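# Screw a plastic funnel onto a held glass vial

## Task

Turn the plastic funnel onto the neck of the glass vial standing in its holder until it is fully seated and snug, leaving the vial upright with the funnel fitted. The glass breaks, and the task fails, if it is squeezed or pressed hard or dropped more than a few centimetres.

## Robot and tools

Robot: two UR12e-style arms, left_arm and right_arm, each with a 140 mm two-finger gripper whose fingers can fold. Each arm sits on a carriage on one floor track along y at x = 0: left_rail (always the +y carriage) carries left_arm, right_rail carries right_arm. Arm bases stand at x = 0, y = carriage position_m, z = 0.04 m, facing +x.

Scene frame (all reported positions): fixed to the table, table top z = 0, +z up, +x the direction the arms face, +y to their left, y = 0 mid-track. The table edge is at x = 0.17 m. Gripper frame: fingers point along its +z, close along its y; a block sticks out about 10 cm toward its +x. end_effector_position is the point between the closed pads; fingertips reach about 33 mm past it (9 mm when fully open).

Row layout: one flat list of 18 numbers covering both arms, each in [-1, 1]: left dx, dy, dz, rx, ry, rz, left gripper position, force_limit, speed, then the same nine for the right arm. dx to rz are an offset, not a pose: measured from that arm's Hand target as it stood when the action or move began, expressed in the Hand target's own axes. 1.0 equals 0.6 m or 180 degrees; rx, ry, rz form a single rotation vector. Within an action every row counts from that same start, so repeating an offset in a later call moves further. Sending six zeros re-asks for the current Hand target. Gripper position: +1 fully open, about -0.8 pads touch, -1 closes until blocked. force_limit sets pad force (roughly 14 N at -1 up to 58 N at +1 with speed -1); speed sets closing rate (about 30 mm/s at -1 to 250 at +1), and faster closing grips much harder. For glass, close slowly with a low force_limit. To keep a gripper unchanged, resend its previous three numbers; 0 is a real command.

execute_actions: actions is a list run in order. Each action may have rows (1 to 15 rows, one per 1/30 s step), steps (1 to 450, default 15; after the rows end, the last row's target is held), until (conditions on left_rail or right_rail fields, or {"all": {"status": "ended"}} / {"any": ...}; numbers need a comparison like [">=", 0.5]), and rail commands. An empty list just reports state. cameras chooses images.

move: target is one 18-number row or a list of up to 15 rows, all offsets from the Hand targets at the move's start; the planner drives straight paths. speed: m/s, 0.002 to 0.5, default 0.25 (turns capped at twice that in rad/s), one value or one per target. blend: corner rounding in metres for lists. stop_force: 4 to 80 N, one value for both arms, ends an arm's path when its wrist sensor feels that much push along the motion; unreliable for light contacts and while the gripper rotates; omit it when backing away from a contact. zero (default true) re-zeroes before moving. blocking=false returns after 0.5 s (not with stop_force). A path runs at most 10 s. Keep finger numbers identical across a list. The result adds a move: line such as done, off_target, moving, held or fault, plus limits (paced = clipped, held = steps withheld).

wait: seconds 0 to 10, robot holds commands. stop: brakes a running move. zoom_image: camera (cam_high, cam_low, cam_close, cam_left_wrist, cam_right_wrist) and region [x0, y0, x1, y1] in pixels, at most 504 by 504. zero_wrist_force: arm name. read_manual: licence text only. finished_scene: pass the current scene number; irreversible, the goal must hold without the robot.

Rails: left_rail position_m -0.8 to 1.5 m, right_rail -1.5 to 0.8 m; speed_m_s 0.01 to 1; acceleration_factor 0.1 to 1; {"stop": true} brakes. To drive, set position_m then run an action with until position_status != moving. Carriages keep about 0.7 to 0.78 m apart. Status words: moving, done, contact_stop, time_out, stopped, stopped_with_arm, stopped_for_other_arm, stopped_for_other_carriage; position_answer taken or not_taken. Let a carriage arrive before aiming its arm at scene points.

Results: end_effector_position (m), end_effector_quat_wxyz, velocities; Hand target (origin for next offsets); Tool commands; object_status (0 moving, 1 blocked while opening, 2 blocked while closing = gripping, 3 at requested position or pads met); position_measured in counts (3 open, 75 about 100 mm, 139 about 60 mm, 200 about 20 mm, 230 closed); Joint positions and velocities (rail m then six joints in rad); joint torques; Motor temperatures; Wrist force/torque in gripper axes with the peak since last shown. Cameras: cam_high, cam_low, cam_close (504x504), cam_left_wrist, cam_right_wrist (672x504).

Motion limits: each step the command is clipped to within 150 mm and 16 degrees of the measured pose, so big jumps arrive late; ramp offsets gradually (0.01 per row is 0.18 m/s). Faults stop an arm for 10 s: contact torque at a joint limit (elbow 136, wrists 49.1 N m) or about 150 N of outside force. Motors overheat from long stretched holds or pushing on unreachable poses. Avoid: crushing or pressing the vial, dropping the funnel or vial, anything leaving the table, twisting hard against a stiff thread, hitting the other arm, and gripping near the palm where folding fingers hold loosely; grip with the fingertip quarter of the pads.

Each tool is called after "Emit:" as name(argument=value, ...) on one line, values as JSON.

## Session

Emit:
execute_actions(actions=[])

Scene clock: 0.00 s.
left_arm: end_effector_position=(+0.3563, +0.4786, +0.5790) position_measured=3 object_status=3 end_effector_quat_wxyz=(+0.000, +0.000, +1.000, +0.000) | right_arm: end_effector_position=(+0.3563, -0.3214, +0.5790) position_measured=3 object_status=3 end_effector_quat_wxyz=(+0.000, +0.000, +1.000, +0.000)
Joint positions: left_arm=[0.4 -0.28 -2.157 1.821 -1.235 -1.571 -0.281] | right_arm=[-0.4 -0.28 -2.157 1.821 -1.235 -1.571 -0.281]
Joint velocities: within noise
Joint torques (N m): no reading
Motor temperatures (°C): left_arm=[32 34 36 36 38 37] | right_arm=[33 30 35 39 36 39]
Wrist force (N): no reading
Wrist torque (N m): no reading
Wrist force, peak (N): no reading
Hand target: left_arm +0.3563, +0.4786, +0.5790; +0.000, +0.000, +1.000, +0.000 | right_arm +0.3563, -0.3214, +0.5790; +0.000, +0.000, +1.000, +0.000
Tool commands: left_gripper/position=+1.0 left_gripper/force_limit=+1.0 left_gripper/speed=+1.0 right_gripper/position=+1.0 right_gripper/force_limit=+1.0 right_gripper/speed=+1.0
left_rail: position_m=0.400 position_status=done
right_rail: position_m=-0.400 position_status=done

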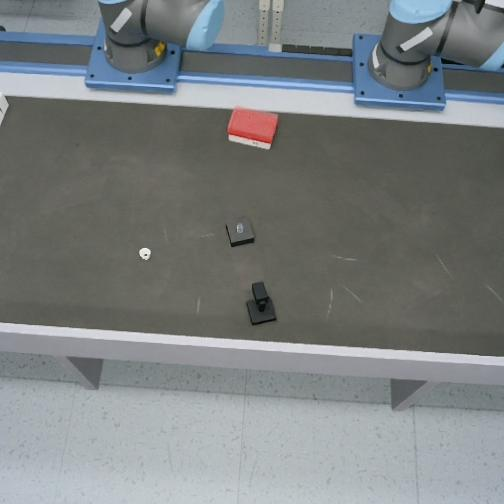

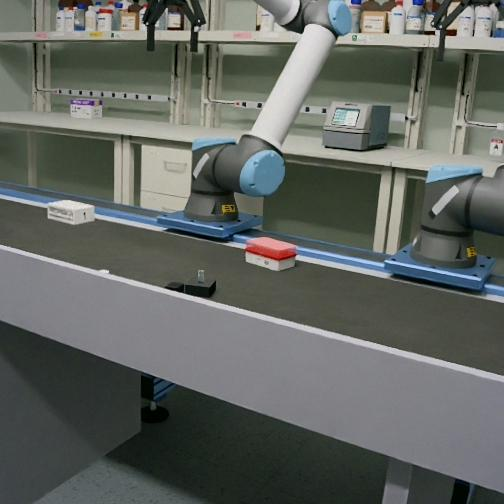

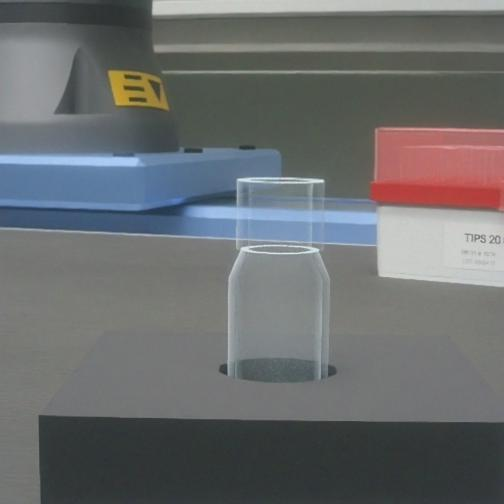

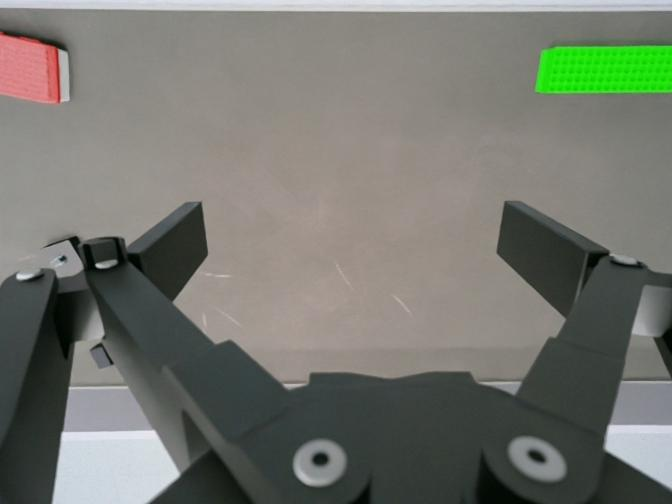

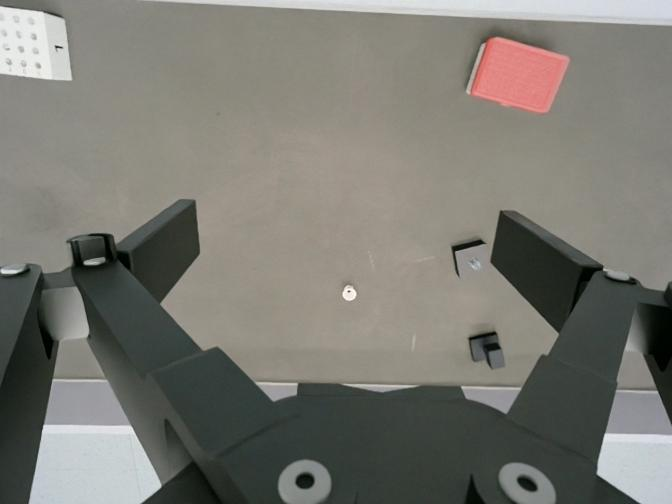

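Emit:
zoom_image(camera="cam_right_wrist", region=[310, 220, 530, 385])

Emit:
zoom_image(camera="cam_high", region=[120, 210, 280, 330])

Emit:
zoom_image(camera="cam_low", region=[80, 250, 230, 310])

Scaled by 2.291 from the camera's 672x504 image, which has a finer 960x720 frame.

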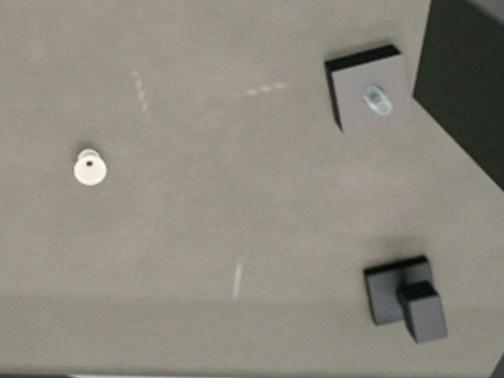

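Scaled by 3.150 from the camera's 504x504 image, which has a finer 720x720 frame.

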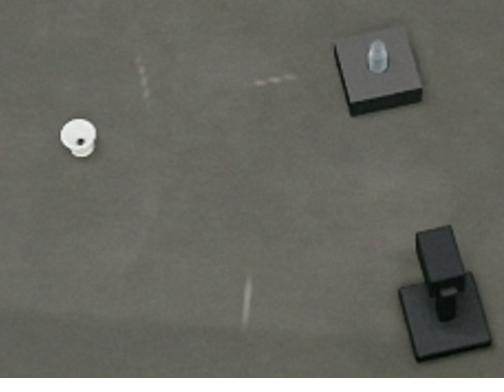

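Scaled by 3.360 from the camera's 504x504 image, which has a finer 720x720 frame.

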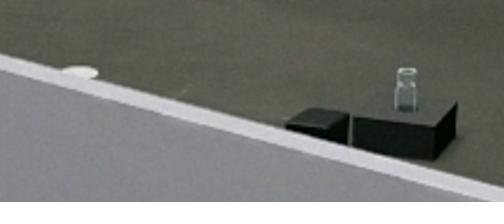

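Emit:
move(target=[0,0,0,0,0,0,1,1,1,-0.482,0.028,0.63,0,0,0,-0.1,-1,0], speed=0.4, cameras=["cam_right_wrist"])

Emit:
zoom_image(camera="cam_right_wrist", region=[230, 150, 480, 337])

Scene clock: 7.40 s.
left_arm: end_effector_position=(+0.3563, +0.4786, +0.5790) position_measured=3 object_status=3 end_effector_quat_wxyz=(+0.000, +0.000, +1.000, +0.000) | right_arm: end_effector_position=(+0.6455, -0.3046, +0.2011) position_measured=141 object_status=3 end_effector_quat_wxyz=(+0.000, +0.000, +1.000, +0.000)
Joint positions: left_arm=[0.4 -0.28 -2.157 1.821 -1.235 -1.571 -0.281] | right_arm=[-0.4 -0.123 -1.542 2.078 -2.106 -1.571 -0.123]
Joint velocities: within noise
Joint torques (N m): left_arm=[-0.02 3.65 -41.96 -4.34 -0.41 -0.77] | right_arm=[7.4 -37.99 -49.03 -7.78 -3.21 3.13]
Motor temperatures (°C): left_arm=[32 34 36 36 38 37] | right_arm=[33 30 35 39 36 39]
Wrist force (N): left_arm=[-0.3 -0.2 -0.1] | right_arm=[0.5 0.1 0.7]
Wrist torque (N m): left_arm=[-0.04 0.07 0.00] | right_arm=[-0.02 -0.12 0.03]
Wrist force, peak (N): left_arm=[0.6 -0.6 0.1] | right_arm=[2.4 -0.4 -2.5]
Hand target: left_arm +0.3563, +0.4786, +0.5790; +0.000, +0.000, +1.000, +0.000 | right_arm +0.6456, -0.3046, +0.2010; +0.000, +0.000, +1.000, +0.000
Off the commanded pose: left_arm 0.000 m, 0 deg | right_arm 0.000 m, 0 deg.
left_rail: position_m=0.400 position_status=done
right_rail: position_m=-0.400 position_status=done
move: done
Images, in order (width x height): cam_right_wrist 672x504.

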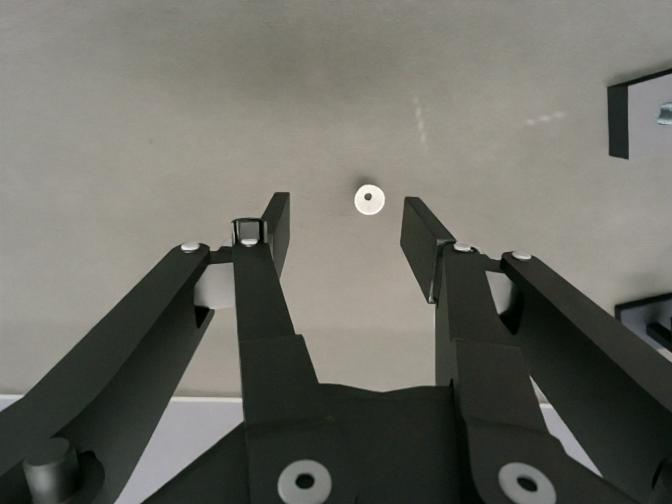

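Scaled by 2.016 from the camera's 672x504 image, which has a finer 960x720 frame.

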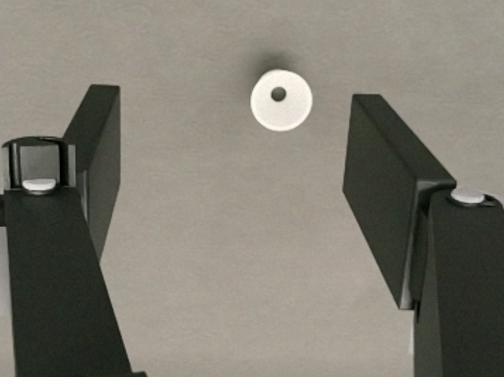

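Emit:
move(target=[0,0,0,0,0,0,1,1,1,-0.054,0.046,0.152,0,0,0,-0.1,-1,0], cameras=["cam_right_wrist"])

Emit:
zoom_image(camera="cam_right_wrist", region=[230, 150, 480, 337])

Emit:
zoom_image(camera="cam_low", region=[50, 220, 200, 310])

Scene clock: 10.07 s.
left_arm: end_effector_position=(+0.3563, +0.4786, +0.5790) position_measured=3 object_status=3 end_effector_quat_wxyz=(+0.000, +0.000, +1.000, +0.000) | right_arm: end_effector_position=(+0.6780, -0.2770, +0.1099) position_measured=141 object_status=3 end_effector_quat_wxyz=(+0.000, +0.000, +1.000, +0.000)
Joint positions: left_arm=[0.4 -0.28 -2.157 1.821 -1.235 -1.571 -0.281] | right_arm=[-0.4 -0.076 -1.385 2.095 -2.281 -1.571 -0.076]
Joint velocities: within noise
Joint torques (N m): left_arm=[0.19 4.23 -41.08 -3.68 -0.31 -0.2] | right_arm=[8.84 -45.9 -43.53 -8.43 -2.38 3.08]
Motor temperatures (°C): left_arm=[32 34 36 36 38 37] | right_arm=[33 30 35 39 36 39]
Wrist force (N): left_arm=[0.4 0.1 -0.1] | right_arm=[0.1 0.0 0.1]
Wrist torque (N m): left_arm=[0.03 -0.08 0.00] | right_arm=[-0.03 -0.02 0.01]
Wrist force, peak (N): left_arm=[0.8 0.4 0.4] | right_arm=[-0.4 0.6 2.3]
Hand target: left_arm +0.3563, +0.4786, +0.5790; +0.000, +0.000, +1.000, +0.000 | right_arm +0.6780, -0.2770, +0.1098; +0.000, +0.000, +1.000, +0.000
Off the commanded pose: left_arm 0.000 m, 0 deg | right_arm 0.000 m, 0 deg.
left_rail: position_m=0.400 position_status=done
right_rail: position_m=-0.400 position_status=done
move: done
Images, in order (width x height): cam_right_wrist 672x504.

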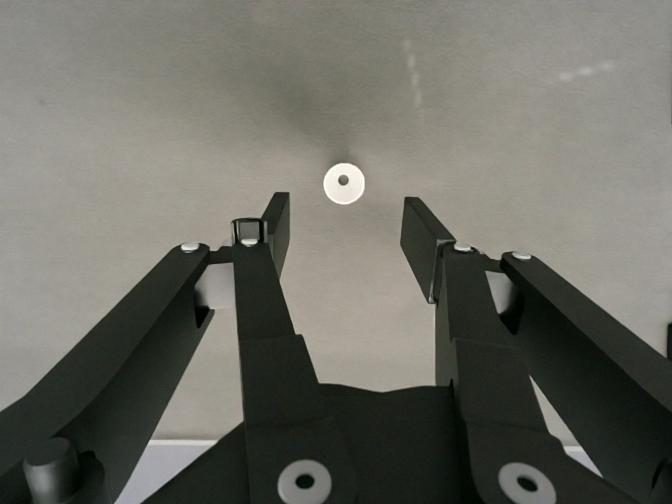

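Scaled by 2.016 from the camera's 672x504 image, which has a finer 960x720 frame.

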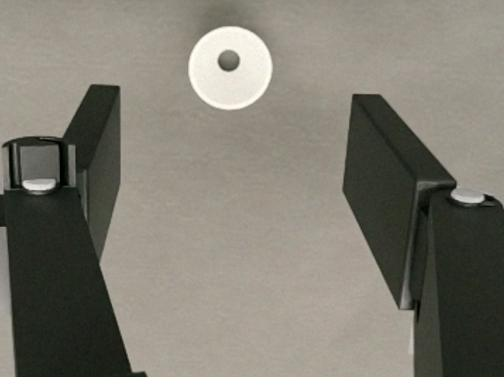

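This scene's latest camera images include none from cam_low. They are from: cam_right_wrist. cam_low's image comes with the result of a call that names it in "cameras".

Emit:
move(target=[[0,0,0,0,0,0,1,1,1,0.005,0,0.113,0,0,0,-0.1,-1,0],[0,0,0,0,0,0,1,1,1,0.005,0,0.113,0,0,0,-1,-0.1,-1]], speed=0.2)

Emit:
zoom_image(camera="cam_right_wrist", region=[230, 130, 480, 317])

Emit:
zoom_image(camera="cam_low", region=[50, 220, 200, 310])

Scene clock: 15.13 s.
left_arm: end_effector_position=(+0.3563, +0.4786, +0.5790) position_measured=3 object_status=3 end_effector_quat_wxyz=(+0.000, +0.000, +1.000, +0.000) | right_arm: end_effector_position=(+0.6750, -0.2771, +0.0420) position_measured=194 object_status=0 end_effector_quat_wxyz=(+0.000, +0.000, +1.000, +0.000)
Joint positions: left_arm=[0.4 -0.28 -2.157 1.821 -1.235 -1.571 -0.28] | right_arm=[-0.4 -0.076 -1.298 2.145 -2.418 -1.571 -0.076]
Joint velocities: within noise
Joint torques (N m): left_arm=[2.15 4.76 -38.83 -3.44 -0.31 -0.17] | right_arm=[3.28 -51.01 -28.6 -6.82 1.81 2.58]
Motor temperatures (°C): left_arm=[32 34 36 36 38 37] | right_arm=[33 30 35 39 36 39]
Wrist force (N): left_arm=[-0.1 -0.1 0.4] | right_arm=[1.0 -0.4 -4.8]
Wrist torque (N m): left_arm=[-0.01 0.02 0.00] | right_arm=[-0.16 -0.09 0.02]
Wrist force, peak (N): left_arm=[-0.1 -0.5 0.6] | right_arm=[0.9 -0.4 -5.7]
Hand target: left_arm +0.3563, +0.4786, +0.5790; +0.000, +0.000, +1.000, +0.000 | right_arm +0.6750, -0.2770, +0.0420; +0.000, +0.000, +1.000, +0.000
Off the commanded pose: left_arm 0.000 m, 0 deg | right_arm 0.000 m, 0 deg.
left_rail: position_m=0.400 position_status=done
right_rail: position_m=-0.400 position_status=done
move: done

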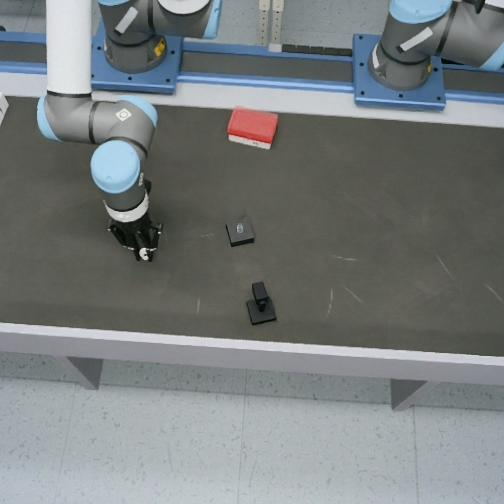

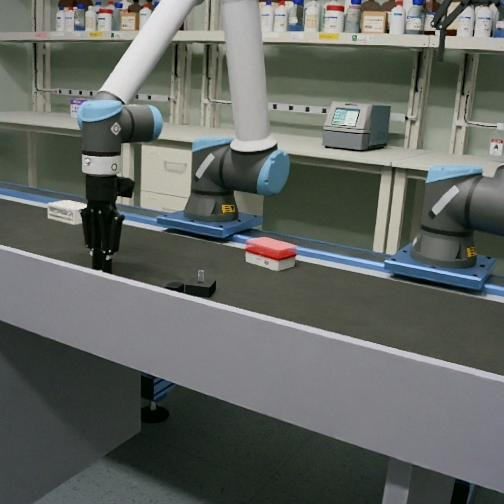

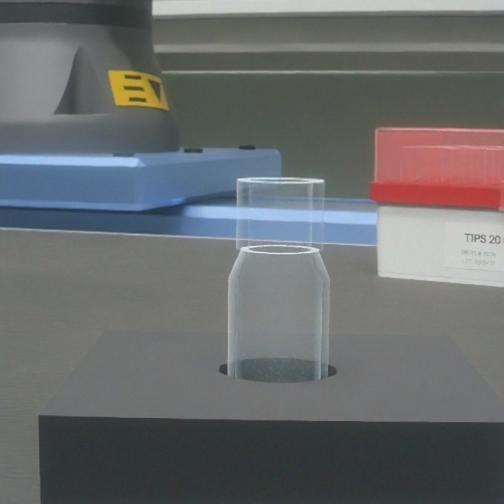

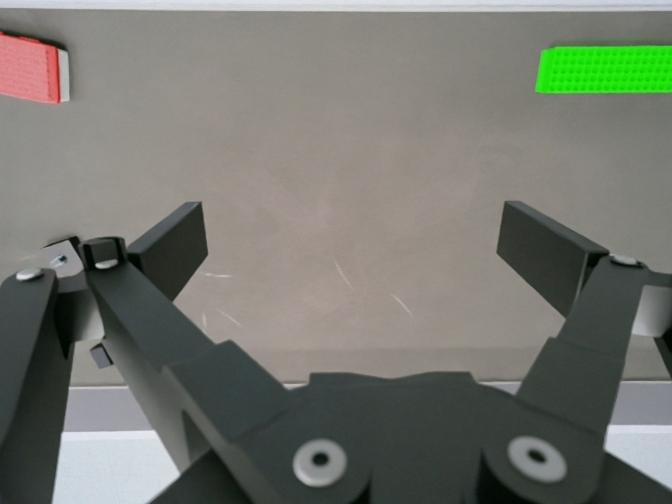

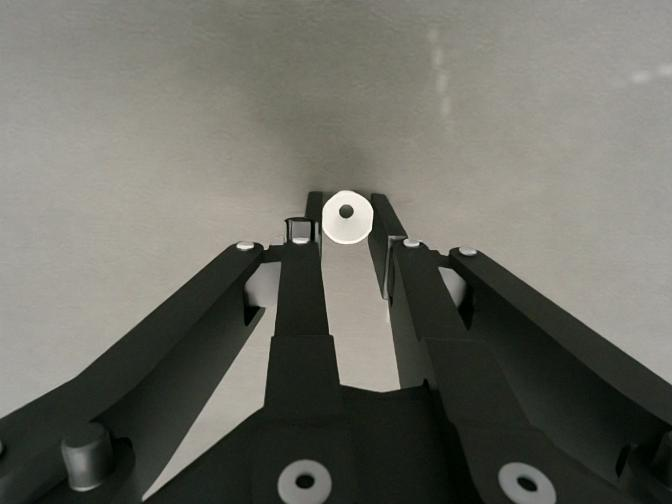

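Scaled by 2.016 from the camera's 672x504 image, which has a finer 960x720 frame.

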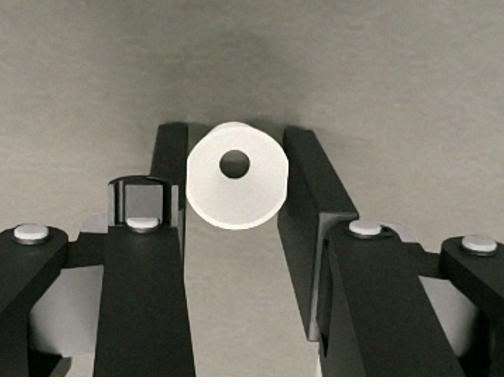

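Scaled by 3.360 from the camera's 504x504 image, which has a finer 720x720 frame.

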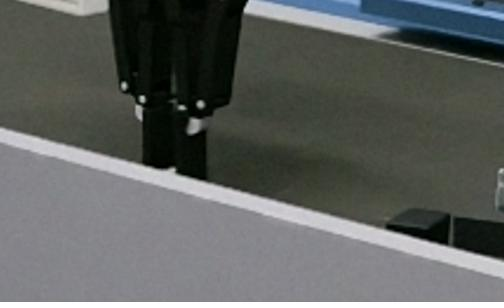

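Emit:
move(target=[[0,0,0,0,0,0,1,1,1,0,0,-0.1,0,0,-0.05,-1,-0.1,-1],[0,0,0,0,0,0,1,1,1,0.06,0.174,-0.197,0,0,-0.66,-1,-0.1,-1],[0,0,0,0,0,0,1,1,1,0.13,0.348,-0.197,0,0,0.68,-1,-0.1,-1],[0,0,0,0,0,0,1,1,1,0.13,0.348,-0.197,0,0,0,-1,-0.1,-1]], speed=[0.2,0.5,0.5,0.5], blend=0.03)

Emit:
zoom_image(camera="cam_right_wrist", region=[230, 130, 480, 317])

Scene clock: 24.03 s.
left_arm: end_effector_position=(+0.3563, +0.4786, +0.5790) position_measured=3 object_status=3 end_effector_quat_wxyz=(+0.000, +0.000, +1.000, +0.000) | right_arm: end_effector_position=(+0.5970, -0.0682, +0.1602) position_measured=194 object_status=2 end_effector_quat_wxyz=(+0.000, +0.000, +1.000, +0.000)
Joint positions: left_arm=[0.4 -0.28 -2.157 1.821 -1.235 -1.571 -0.281] | right_arm=[-0.4 0.249 -1.452 2.064 -2.183 -1.571 -6.034]
Joint velocities: within noise
Joint torques (N m): left_arm=[0.61 10.61 -38.39 -3.47 -0.65 -0.46] | right_arm=[-14.73 -73.02 -33.34 -1.65 3.63 -3.16]
Motor temperatures (°C): left_arm=[32 34 36 36 38 37] | right_arm=[33 30 35 39 36 39]
Wrist force (N): left_arm=[-0.1 -0.1 0.7] | right_arm=[-0.3 -0.4 0.7]
Wrist torque (N m): left_arm=[-0.02 0.02 0.00] | right_arm=[-0.13 0.07 0.02]
Wrist force, peak (N): left_arm=[0.0 -0.6 0.8] | right_arm=[0.8 -0.8 -5.8]
Hand target: left_arm +0.3563, +0.4786, +0.5790; +0.000, +0.000, +1.000, +0.000 | right_arm +0.5970, -0.0682, +0.1602; +0.000, +0.000, +1.000, +0.000
Off the commanded pose: left_arm 0.000 m, 0 deg | right_arm 0.000 m, 0 deg.
left_rail: position_m=0.400 position_status=done
right_rail: position_m=-0.400 position_status=done
move: done

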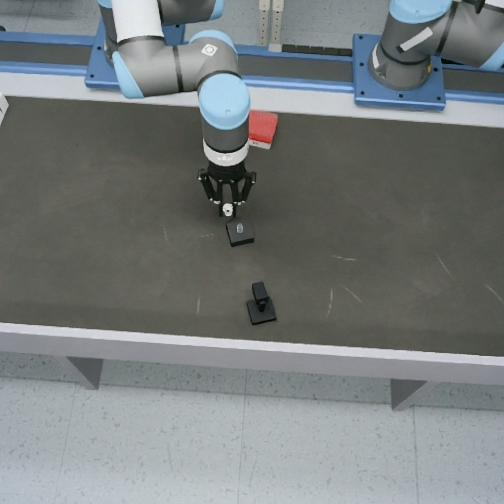

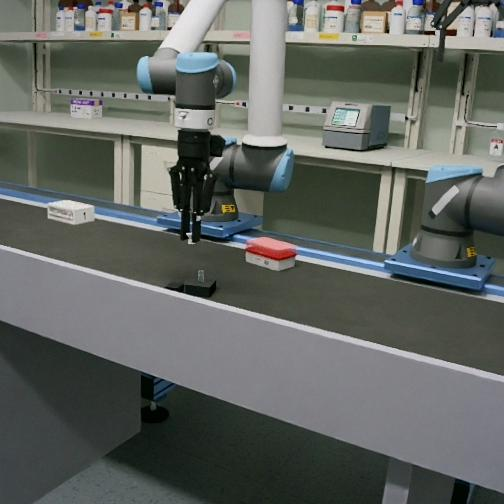

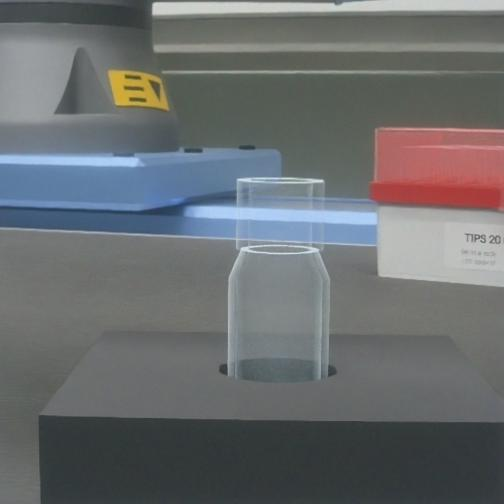

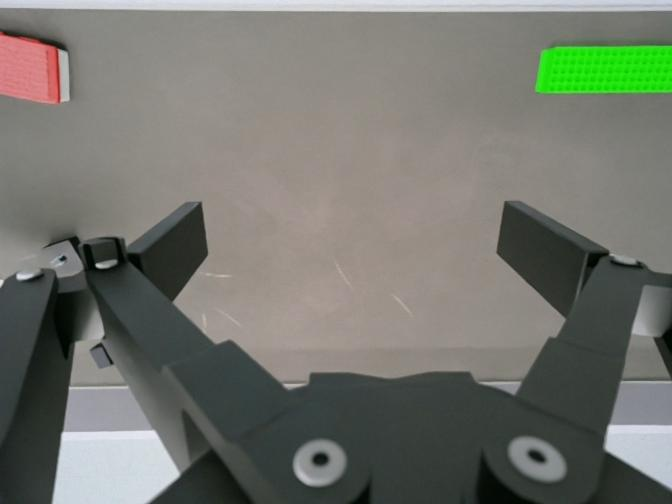

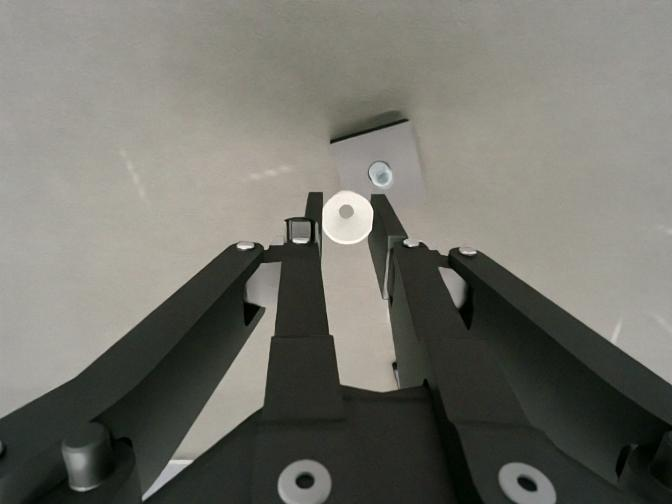

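Scaled by 2.016 from the camera's 672x504 image, which has a finer 960x720 frame.

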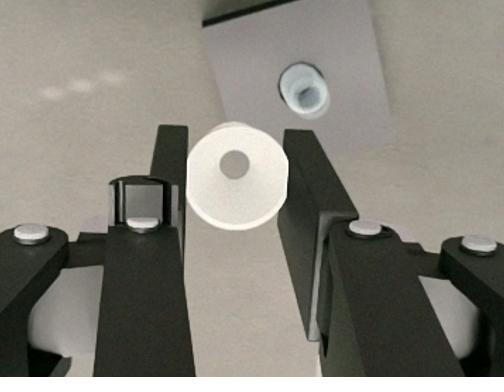

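Emit:
move(target=[0,0,0,0,0,0,1,1,1,0.0033,0.0458,0.058,0,0,0,-1,-0.1,-1], speed=0.2, cameras=["cam_close","cam_right_wrist"])

Emit:
zoom_image(camera="cam_right_wrist", region=[270, 130, 430, 250])

Scene clock: 27.23 s.
left_arm: end_effector_position=(+0.3563, +0.4786, +0.5790) position_measured=3 object_status=3 end_effector_quat_wxyz=(+0.000, +0.000, +1.000, +0.000) | right_arm: end_effector_position=(+0.5949, -0.0408, +0.1254) position_measured=194 object_status=2 end_effector_quat_wxyz=(+0.000, +0.000, +1.000, +0.000)
Joint positions: left_arm=[0.4 -0.28 -2.157 1.821 -1.235 -1.571 -0.281] | right_arm=[-0.4 0.29 -1.395 2.071 -2.248 -1.571 -5.993]
Joint velocities: within noise
Joint torques (N m): left_arm=[0.55 12.17 -38.37 -3.36 -0.7 -0.51] | right_arm=[7.3 -49.51 -42.02 -8.41 -1.71 2.99]
Motor temperatures (°C): left_arm=[32 34 36 36 38 37] | right_arm=[33 30 35 39 36 39]
Wrist force (N): left_arm=[0.1 -0.1 0.3] | right_arm=[-0.3 -0.4 0.0]
Wrist torque (N m): left_arm=[-0.02 -0.03 0.00] | right_arm=[-0.11 0.08 0.01]
Wrist force, peak (N): left_arm=[0.2 0.4 0.7] | right_arm=[0.2 0.7 1.4]
Hand target: left_arm +0.3563, +0.4786, +0.5790; +0.000, +0.000, +1.000, +0.000 | right_arm +0.5950, -0.0408, +0.1254; +0.000, +0.000, +1.000, +0.000
Off the commanded pose: left_arm 0.000 m, 0 deg | right_arm 0.000 m, 0 deg.
left_rail: position_m=0.400 position_status=done
right_rail: position_m=-0.400 position_status=done
move: done
Images, in order (width x height): cam_close 504x504, cam_right_wrist 672x504.

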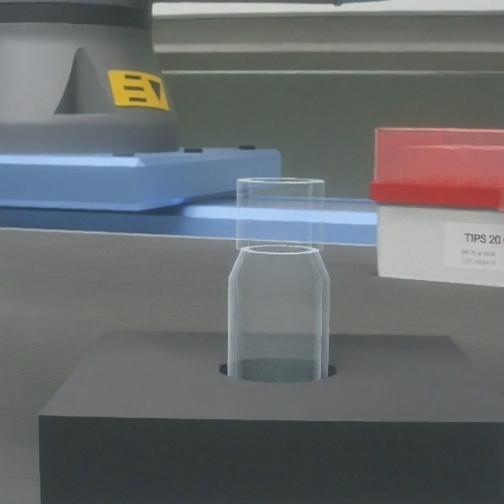

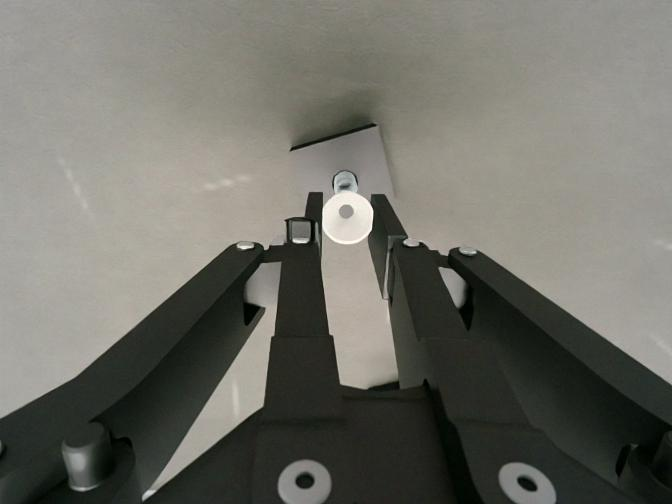

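Scaled by 3.150 from the camera's 672x504 image, which has a finer 960x720 frame.

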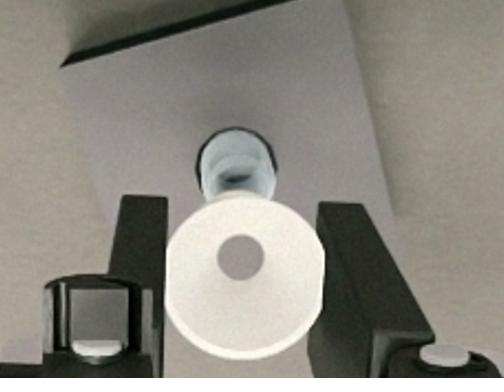

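Emit:
move(target=[0,0,0,0,0,0,1,1,1,-0.004,0,0.034,0,0,0,-1,-0.1,-1], speed=0.1, stop_force=5, cameras=["cam_close","cam_right_wrist"])

Emit:
zoom_image(camera="cam_right_wrist", region=[270, 130, 430, 250])

Scene clock: 29.67 s.
left_arm: end_effector_position=(+0.3563, +0.4786, +0.5790) position_measured=3 object_status=3 end_effector_quat_wxyz=(+0.000, +0.000, +1.000, +0.000) | right_arm: end_effector_position=(+0.5974, -0.0408, +0.1050) position_measured=194 object_status=2 end_effector_quat_wxyz=(+0.000, +0.000, +1.000, +0.000)
Joint positions: left_arm=[0.4 -0.28 -2.157 1.821 -1.235 -1.571 -0.281] | right_arm=[-0.4 0.289 -1.367 2.083 -2.287 -1.571 -5.994]
Joint velocities: within noise
Joint torques (N m): left_arm=[-0.49 11.98 -38.49 -3.23 -0.72 -0.58] | right_arm=[-14.53 -49.83 -31.39 -7.5 -2.17 -3.07]
Motor temperatures (°C): left_arm=[32 34 36 36 38 37] | right_arm=[33 30 35 39 36 39]
Wrist force (N): left_arm=[-0.1 0.2 0.1] | right_arm=[0.3 -0.2 0.3]
Wrist torque (N m): left_arm=[0.03 0.02 0.00] | right_arm=[-0.07 -0.06 0.01]
Wrist force, peak (N): left_arm=[0.3 -0.1 0.8] | right_arm=[-0.2 -0.9 -0.5]
Hand target: left_arm +0.3563, +0.4786, +0.5790; +0.000, +0.000, +1.000, +0.000 | right_arm +0.5974, -0.0408, +0.1050; +0.000, +0.000, +1.000, +0.000
Off the commanded pose: left_arm 0.000 m, 0 deg | right_arm 0.000 m, 0 deg.
left_rail: position_m=0.400 position_status=done
right_rail: position_m=-0.400 position_status=done
move: done
Images, in order (width x height): cam_close 504x504, cam_right_wrist 672x504.

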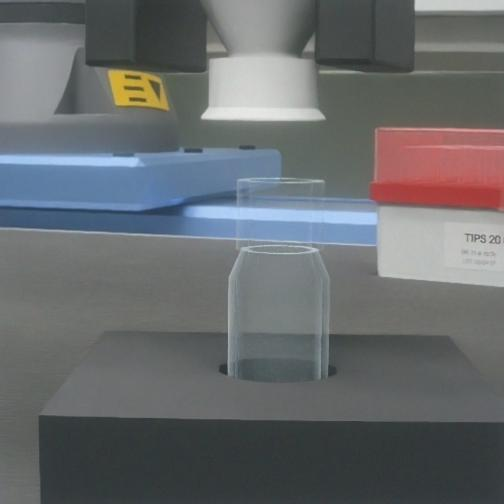

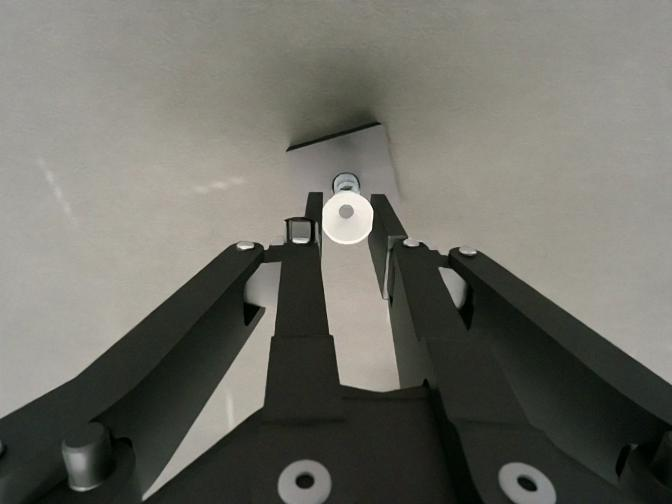

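Scaled by 3.150 from the camera's 672x504 image, which has a finer 960x720 frame.

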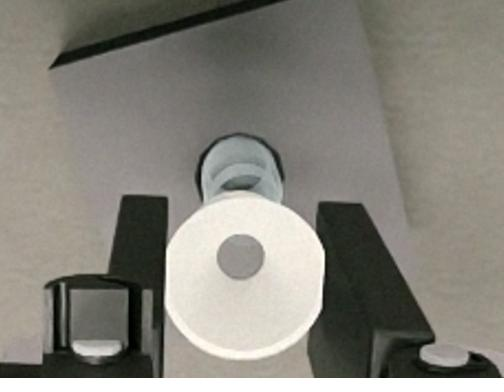

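Emit:
move(target=[0,0,0,0,0,0,1,1,1,0,0.0058,0.011,0,0,0,-1,-0.1,-1], speed=0.1, stop_force=5, cameras=["cam_close","cam_right_wrist"])

Emit:
zoom_image(camera="cam_right_wrist", region=[310, 150, 390, 220])

Scene clock: 34.50 s.
left_arm: end_effector_position=(+0.3563, +0.4786, +0.5790) position_measured=3 object_status=3 end_effector_quat_wxyz=(+0.000, +0.000, +1.000, +0.000) | right_arm: end_effector_position=(+0.5974, -0.0373, +0.0984) position_measured=194 object_status=2 end_effector_quat_wxyz=(+0.000, +0.000, +1.000, +0.000)
Joint positions: left_arm=[0.4 -0.28 -2.157 1.821 -1.235 -1.571 -0.28] | right_arm=[-0.4 0.294 -1.356 2.085 -2.299 -1.571 -5.989]
Joint velocities: within noise
Joint torques (N m): left_arm=[1.22 16.07 -37.96 -3.6 -0.72 -0.15] | right_arm=[8.11 -50.22 -31.25 -7.35 -1.36 3]
Motor temperatures (°C): left_arm=[32 34 36 36 38 37] | right_arm=[33 30 35 39 36 39]
Wrist force (N): left_arm=[0.5 -0.2 0.4] | right_arm=[0.0 -0.4 0.1]
Wrist torque (N m): left_arm=[-0.05 -0.11 0.00] | right_arm=[-0.11 0.00 0.01]
Wrist force, peak (N): left_arm=[0.1 -0.2 0.8] | right_arm=[1.0 -0.2 0.1]
Hand target: left_arm +0.3563, +0.4786, +0.5790; +0.000, +0.000, +1.000, +0.000 | right_arm +0.5974, -0.0373, +0.0984; +0.000, +0.000, +1.000, +0.000
Off the commanded pose: left_arm 0.000 m, 0 deg | right_arm 0.000 m, 0 deg.
left_rail: position_m=0.400 position_status=done
right_rail: position_m=-0.400 position_status=done
move: done
Images, in order (width x height): cam_close 504x504, cam_right_wrist 672x504.

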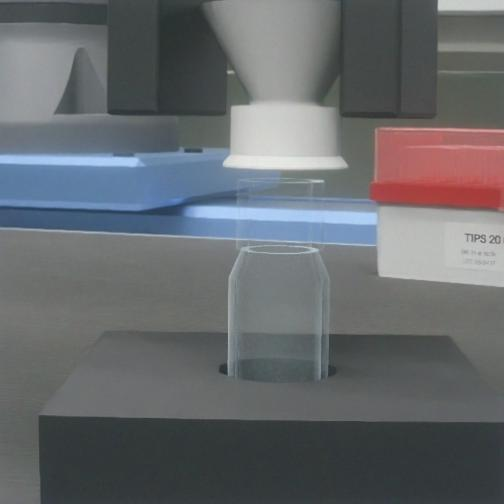

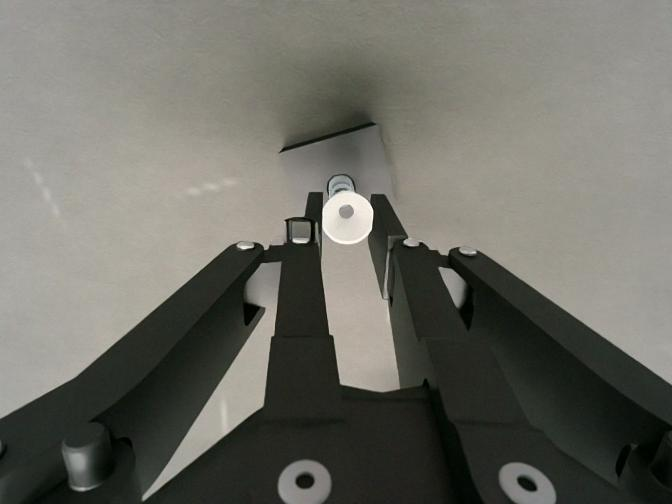

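Scaled by 6.300 from the camera's 672x504 image, which has a finer 960x720 frame.

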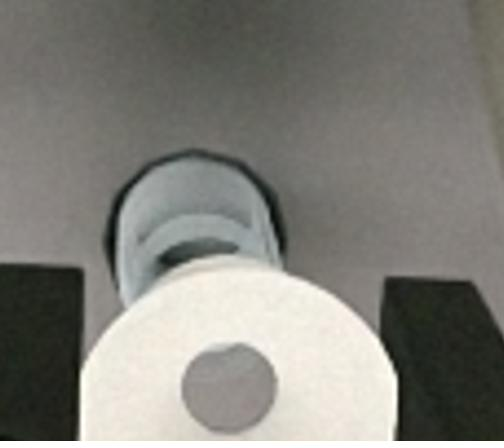

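Emit:
move(target=[[0,0,0,0,0,0,1,1,1,0.0023,-0.0012,0.0,0,0,0,-1,-0.1,-1],[0,0,0,0,0,0,1,1,1,0.0023,-0.0012,0.015,0,0,0,-1,-0.1,-1]], speed=[0.05,0.012], stop_force=4, cameras=["cam_close","cam_right_wrist"])

Scene clock: 37.33 s.
left_arm: end_effector_position=(+0.3563, +0.4786, +0.5790) position_measured=3 object_status=3 end_effector_quat_wxyz=(+0.000, +0.000, +1.000, +0.000) | right_arm: end_effector_position=(+0.5960, -0.0380, +0.0958) position_measured=194 object_status=2 end_effector_quat_wxyz=(+0.000, +0.000, +1.000, +0.000)
Joint positions: left_arm=[0.4 -0.28 -2.157 1.821 -1.235 -1.571 -0.28] | right_arm=[-0.4 0.293 -1.355 2.089 -2.305 -1.571 -5.99]
Joint velocities: within noise
Joint torques (N m): left_arm=[0.07 13.78 -37.41 -3.75 -0.67 -0.47] | right_arm=[2.03 -78.28 -41.34 -1.93 -0.97 0.3]
Motor temperatures (°C): left_arm=[32 34 36 36 38 37] | right_arm=[33 30 35 39 36 39]
Wrist force (N): left_arm=[0.2 -0.3 0.1] | right_arm=[0.0 0.0 -1.3]
Wrist torque (N m): left_arm=[-0.06 -0.06 0.00] | right_arm=[0.00 0.00 0.01]
Wrist force, peak (N): left_arm=[0.4 -0.4 0.5] | right_arm=[0.5 -0.8 -4.5]
Hand target: left_arm +0.3563, +0.4786, +0.5790; +0.000, +0.000, +1.000, +0.000 | right_arm +0.5960, -0.0379, +0.0958; +0.000, +0.000, +1.000, +0.000 (not the last commanded pose)
Off the commanded pose: left_arm 0.000 m, 0 deg | right_arm 0.006 m, 0 deg.
left_rail: position_m=0.400 position_status=done
right_rail: position_m=-0.400 position_status=done
move: contact (right_arm); path passed 1 of 2 targets
Images, in order (width x height): cam_close 504x504, cam_right_wrist 672x504.

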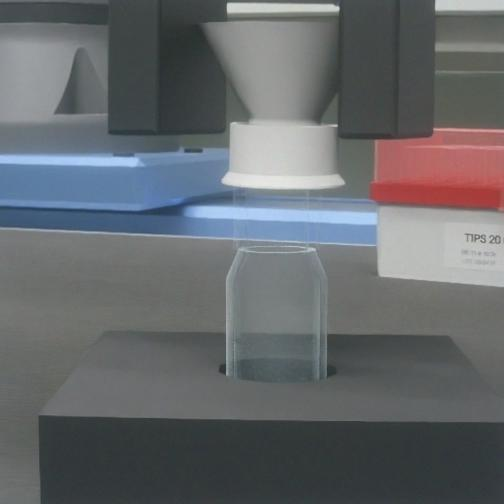

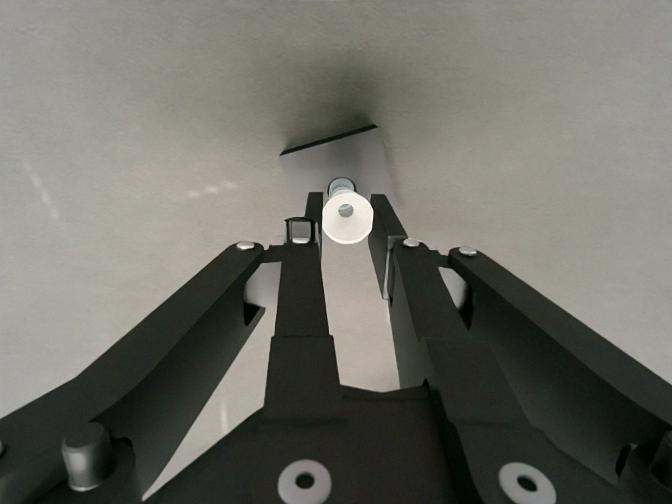

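Emit:
move(target=[[0,0,0,0,0,0,1,1,1,0,-0.0013,0,0,0,0,-1,-0.1,-1],[0,0,0,0,0,0,1,1,1,0,-0.0013,0.0012,0,0,0.5,-1,-0.1,-1],[0,0,0,0,0,0,1,1,1,0,-0.0013,0.0025,0,0,1,-1,-0.1,-1]], speed=[0.1,0.5,0.5], blend=0.001, cameras=["cam_close","cam_right_wrist"])

Scene clock: 42.70 s.
left_arm: end_effector_position=(+0.3563, +0.4786, +0.5790) position_measured=3 object_status=3 end_effector_quat_wxyz=(+0.000, +0.000, +1.000, +0.000) | right_arm: end_effector_position=(+0.5960, -0.0387, +0.0943) position_measured=194 object_status=2 end_effector_quat_wxyz=(+0.000, +1.000, +0.000, +0.000)
Joint positions: left_arm=[0.4 -0.28 -2.157 1.821 -1.235 -1.571 -0.281] | right_arm=[-0.4 0.292 -1.354 2.091 -2.308 -1.571 -2.849]
Joint velocities: within noise
Joint torques (N m): left_arm=[-0.51 13.36 -37.91 -3.77 -0.99 -0.82] | right_arm=[6.11 -49.66 -43.47 -2.05 -2.99 3.25]
Motor temperatures (°C): left_arm=[32 34 36 36 38 37] | right_arm=[33 30 35 39 36 39]
Wrist force (N): left_arm=[0.2 0.0 0.2] | right_arm=[-0.9 -0.4 -0.2]
Wrist torque (N m): left_arm=[0.01 -0.05 0.00] | right_arm=[-0.10 0.01 0.02]
Wrist force, peak (N): left_arm=[0.2 -0.7 0.7] | right_arm=[-0.2 -1.7 -0.6]
Hand target: left_arm +0.3563, +0.4786, +0.5790; +0.000, +0.000, +1.000, +0.000 | right_arm +0.5960, -0.0387, +0.0943; +0.000, +1.000, +0.000, +0.000
Off the commanded pose: left_arm 0.000 m, 0 deg | right_arm 0.000 m, 0 deg.
left_rail: position_m=0.400 position_status=done
right_rail: position_m=-0.400 position_status=done
move: done; blend cut to 0 m at target 1
Images, in order (width x height): cam_close 504x504, cam_right_wrist 672x504.

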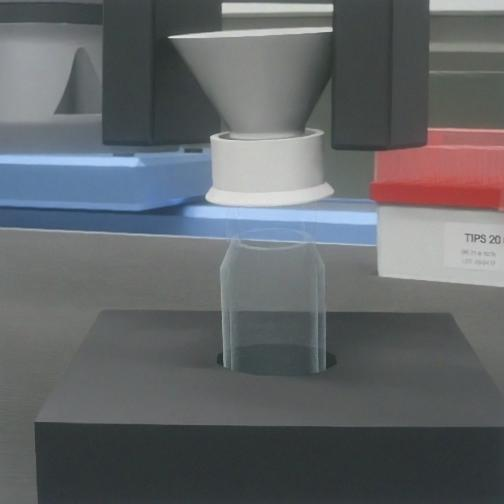

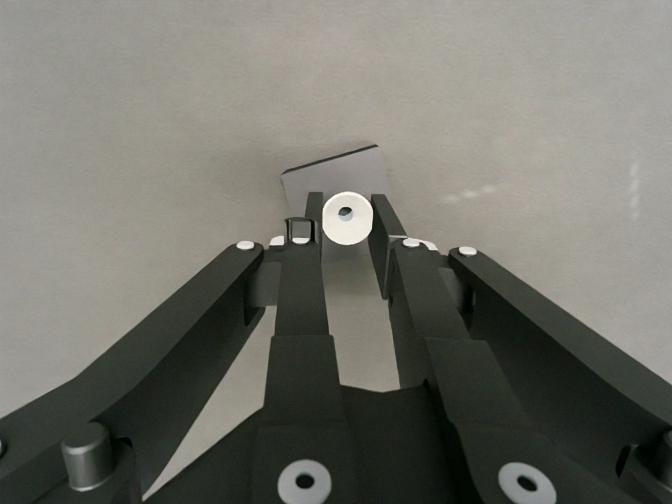

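Emit:
move(target=[0,0,0,0,0,0,1,1,1,0,0,-0.02,0,0,0,-1,-0.1,-1], speed=0.05, cameras=["cam_close","cam_right_wrist"])

Emit:
zoom_image(camera="cam_right_wrist", region=[270, 130, 430, 250])

Scene clock: 45.53 s.
left_arm: end_effector_position=(+0.3563, +0.4786, +0.5790) position_measured=3 object_status=3 end_effector_quat_wxyz=(+0.000, +0.000, +1.000, +0.000) | right_arm: end_effector_position=(+0.5960, -0.0387, +0.1062) position_measured=194 object_status=2 end_effector_quat_wxyz=(+0.000, +1.000, +0.000, +0.000)
Joint positions: left_arm=[0.4 -0.28 -2.157 1.821 -1.235 -1.571 -0.281] | right_arm=[-0.4 0.292 -1.369 2.083 -2.285 -1.571 -2.849]
Joint velocities: within noise
Joint torques (N m): left_arm=[-0.58 14.71 -38.31 -3.81 -0.79 -0.9] | right_arm=[6.3 -78.57 -44.25 -2.05 -3.02 3.04]
Motor temperatures (°C): left_arm=[32 34 36 36 38 37] | right_arm=[33 30 35 39 36 38]
Wrist force (N): left_arm=[0.2 -0.3 0.3] | right_arm=[-0.3 -0.4 0.5]
Wrist torque (N m): left_arm=[-0.07 -0.04 0.01] | right_arm=[-0.12 0.07 0.01]
Wrist force, peak (N): left_arm=[0.7 -0.4 0.5] | right_arm=[-0.9 -0.9 -0.1]
Hand target: left_arm +0.3563, +0.4786, +0.5790; +0.000, +0.000, +1.000, +0.000 | right_arm +0.5960, -0.0387, +0.1063; +0.000, +1.000, +0.000, +0.000
Off the commanded pose: left_arm 0.000 m, 0 deg | right_arm 0.000 m, 0 deg.
left_rail: position_m=0.400 position_status=done
right_rail: position_m=-0.400 position_status=done
move: done
Images, in order (width x height): cam_close 504x504, cam_right_wrist 672x504.

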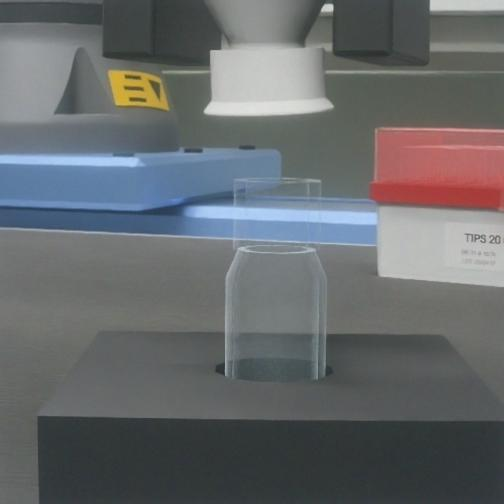

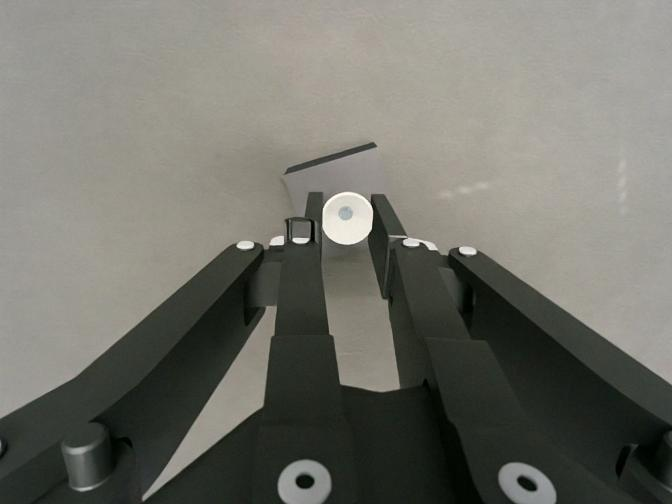

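Scaled by 3.150 from the camera's 672x504 image, which has a finer 960x720 frame.

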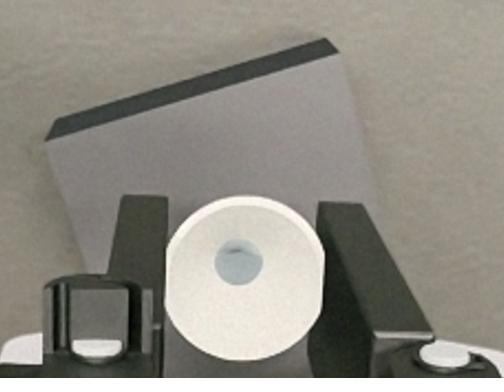

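Emit:
move(target=[[0,0,0,0,0,0,1,1,1,-0.008,-0.0023,0,0,0,0,-1,-0.1,-1],[0,0,0,0,0,0,1,1,1,-0.008,-0.0023,0.025,0,0,0,-1,-0.1,-1]], speed=[0.05,0.015], stop_force=4, cameras=["cam_close","cam_right_wrist"])

Scene clock: 49.13 s.
left_arm: end_effector_position=(+0.3563, +0.4786, +0.5790) position_measured=3 object_status=3 end_effector_quat_wxyz=(+0.000, +0.000, +1.000, +0.000) | right_arm: end_effector_position=(+0.5912, -0.0373, +0.0957) position_measured=194 object_status=2 end_effector_quat_wxyz=(+0.000, +1.000, +0.000, +0.000)
Joint positions: left_arm=[0.4 -0.28 -2.157 1.821 -1.235 -1.571 -0.28] | right_arm=[-0.4 0.296 -1.361 2.097 -2.307 -1.571 -2.845]
Joint velocities: within noise
Joint torques (N m): left_arm=[0.12 15.49 -38.63 -3.6 -0.75 -0.49] | right_arm=[4.51 -77.2 -41.79 -2.49 -1.55 3.1]
Motor temperatures (°C): left_arm=[32 34 36 36 38 37] | right_arm=[33 30 35 39 36 38]
Wrist force (N): left_arm=[0.1 -0.4 0.1] | right_arm=[0.4 -0.1 0.0]
Wrist torque (N m): left_arm=[-0.08 -0.01 -0.01] | right_arm=[-0.06 -0.07 0.02]
Wrist force, peak (N): left_arm=[0.6 -0.3 0.5] | right_arm=[1.0 0.7 -5.5]
Hand target: left_arm +0.3563, +0.4786, +0.5790; +0.000, +0.000, +1.000, +0.000 | right_arm +0.5912, -0.0373, +0.0957; +0.000, +1.000, +0.000, +0.000 (not the last commanded pose)
Off the commanded pose: left_arm 0.000 m, 0 deg | right_arm 0.004 m, 0 deg.
left_rail: position_m=0.400 position_status=done
right_rail: position_m=-0.400 position_status=done
move: contact (right_arm); path passed 1 of 2 targets
Images, in order (width x height): cam_close 504x504, cam_right_wrist 672x504.

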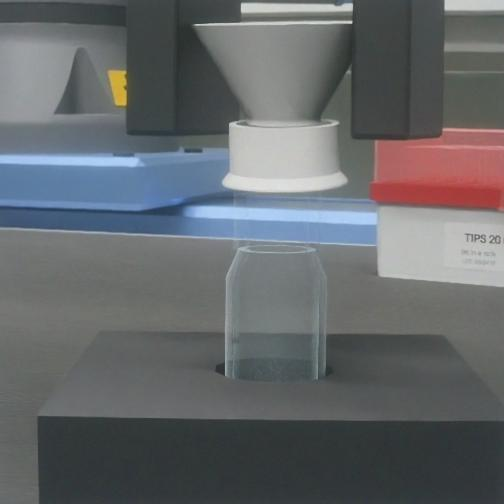

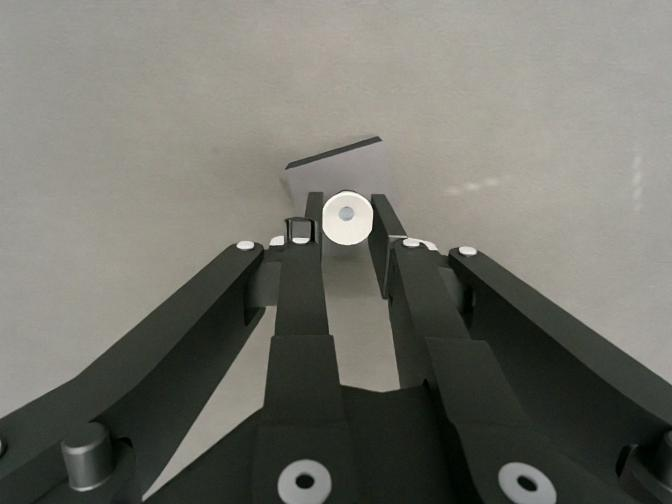

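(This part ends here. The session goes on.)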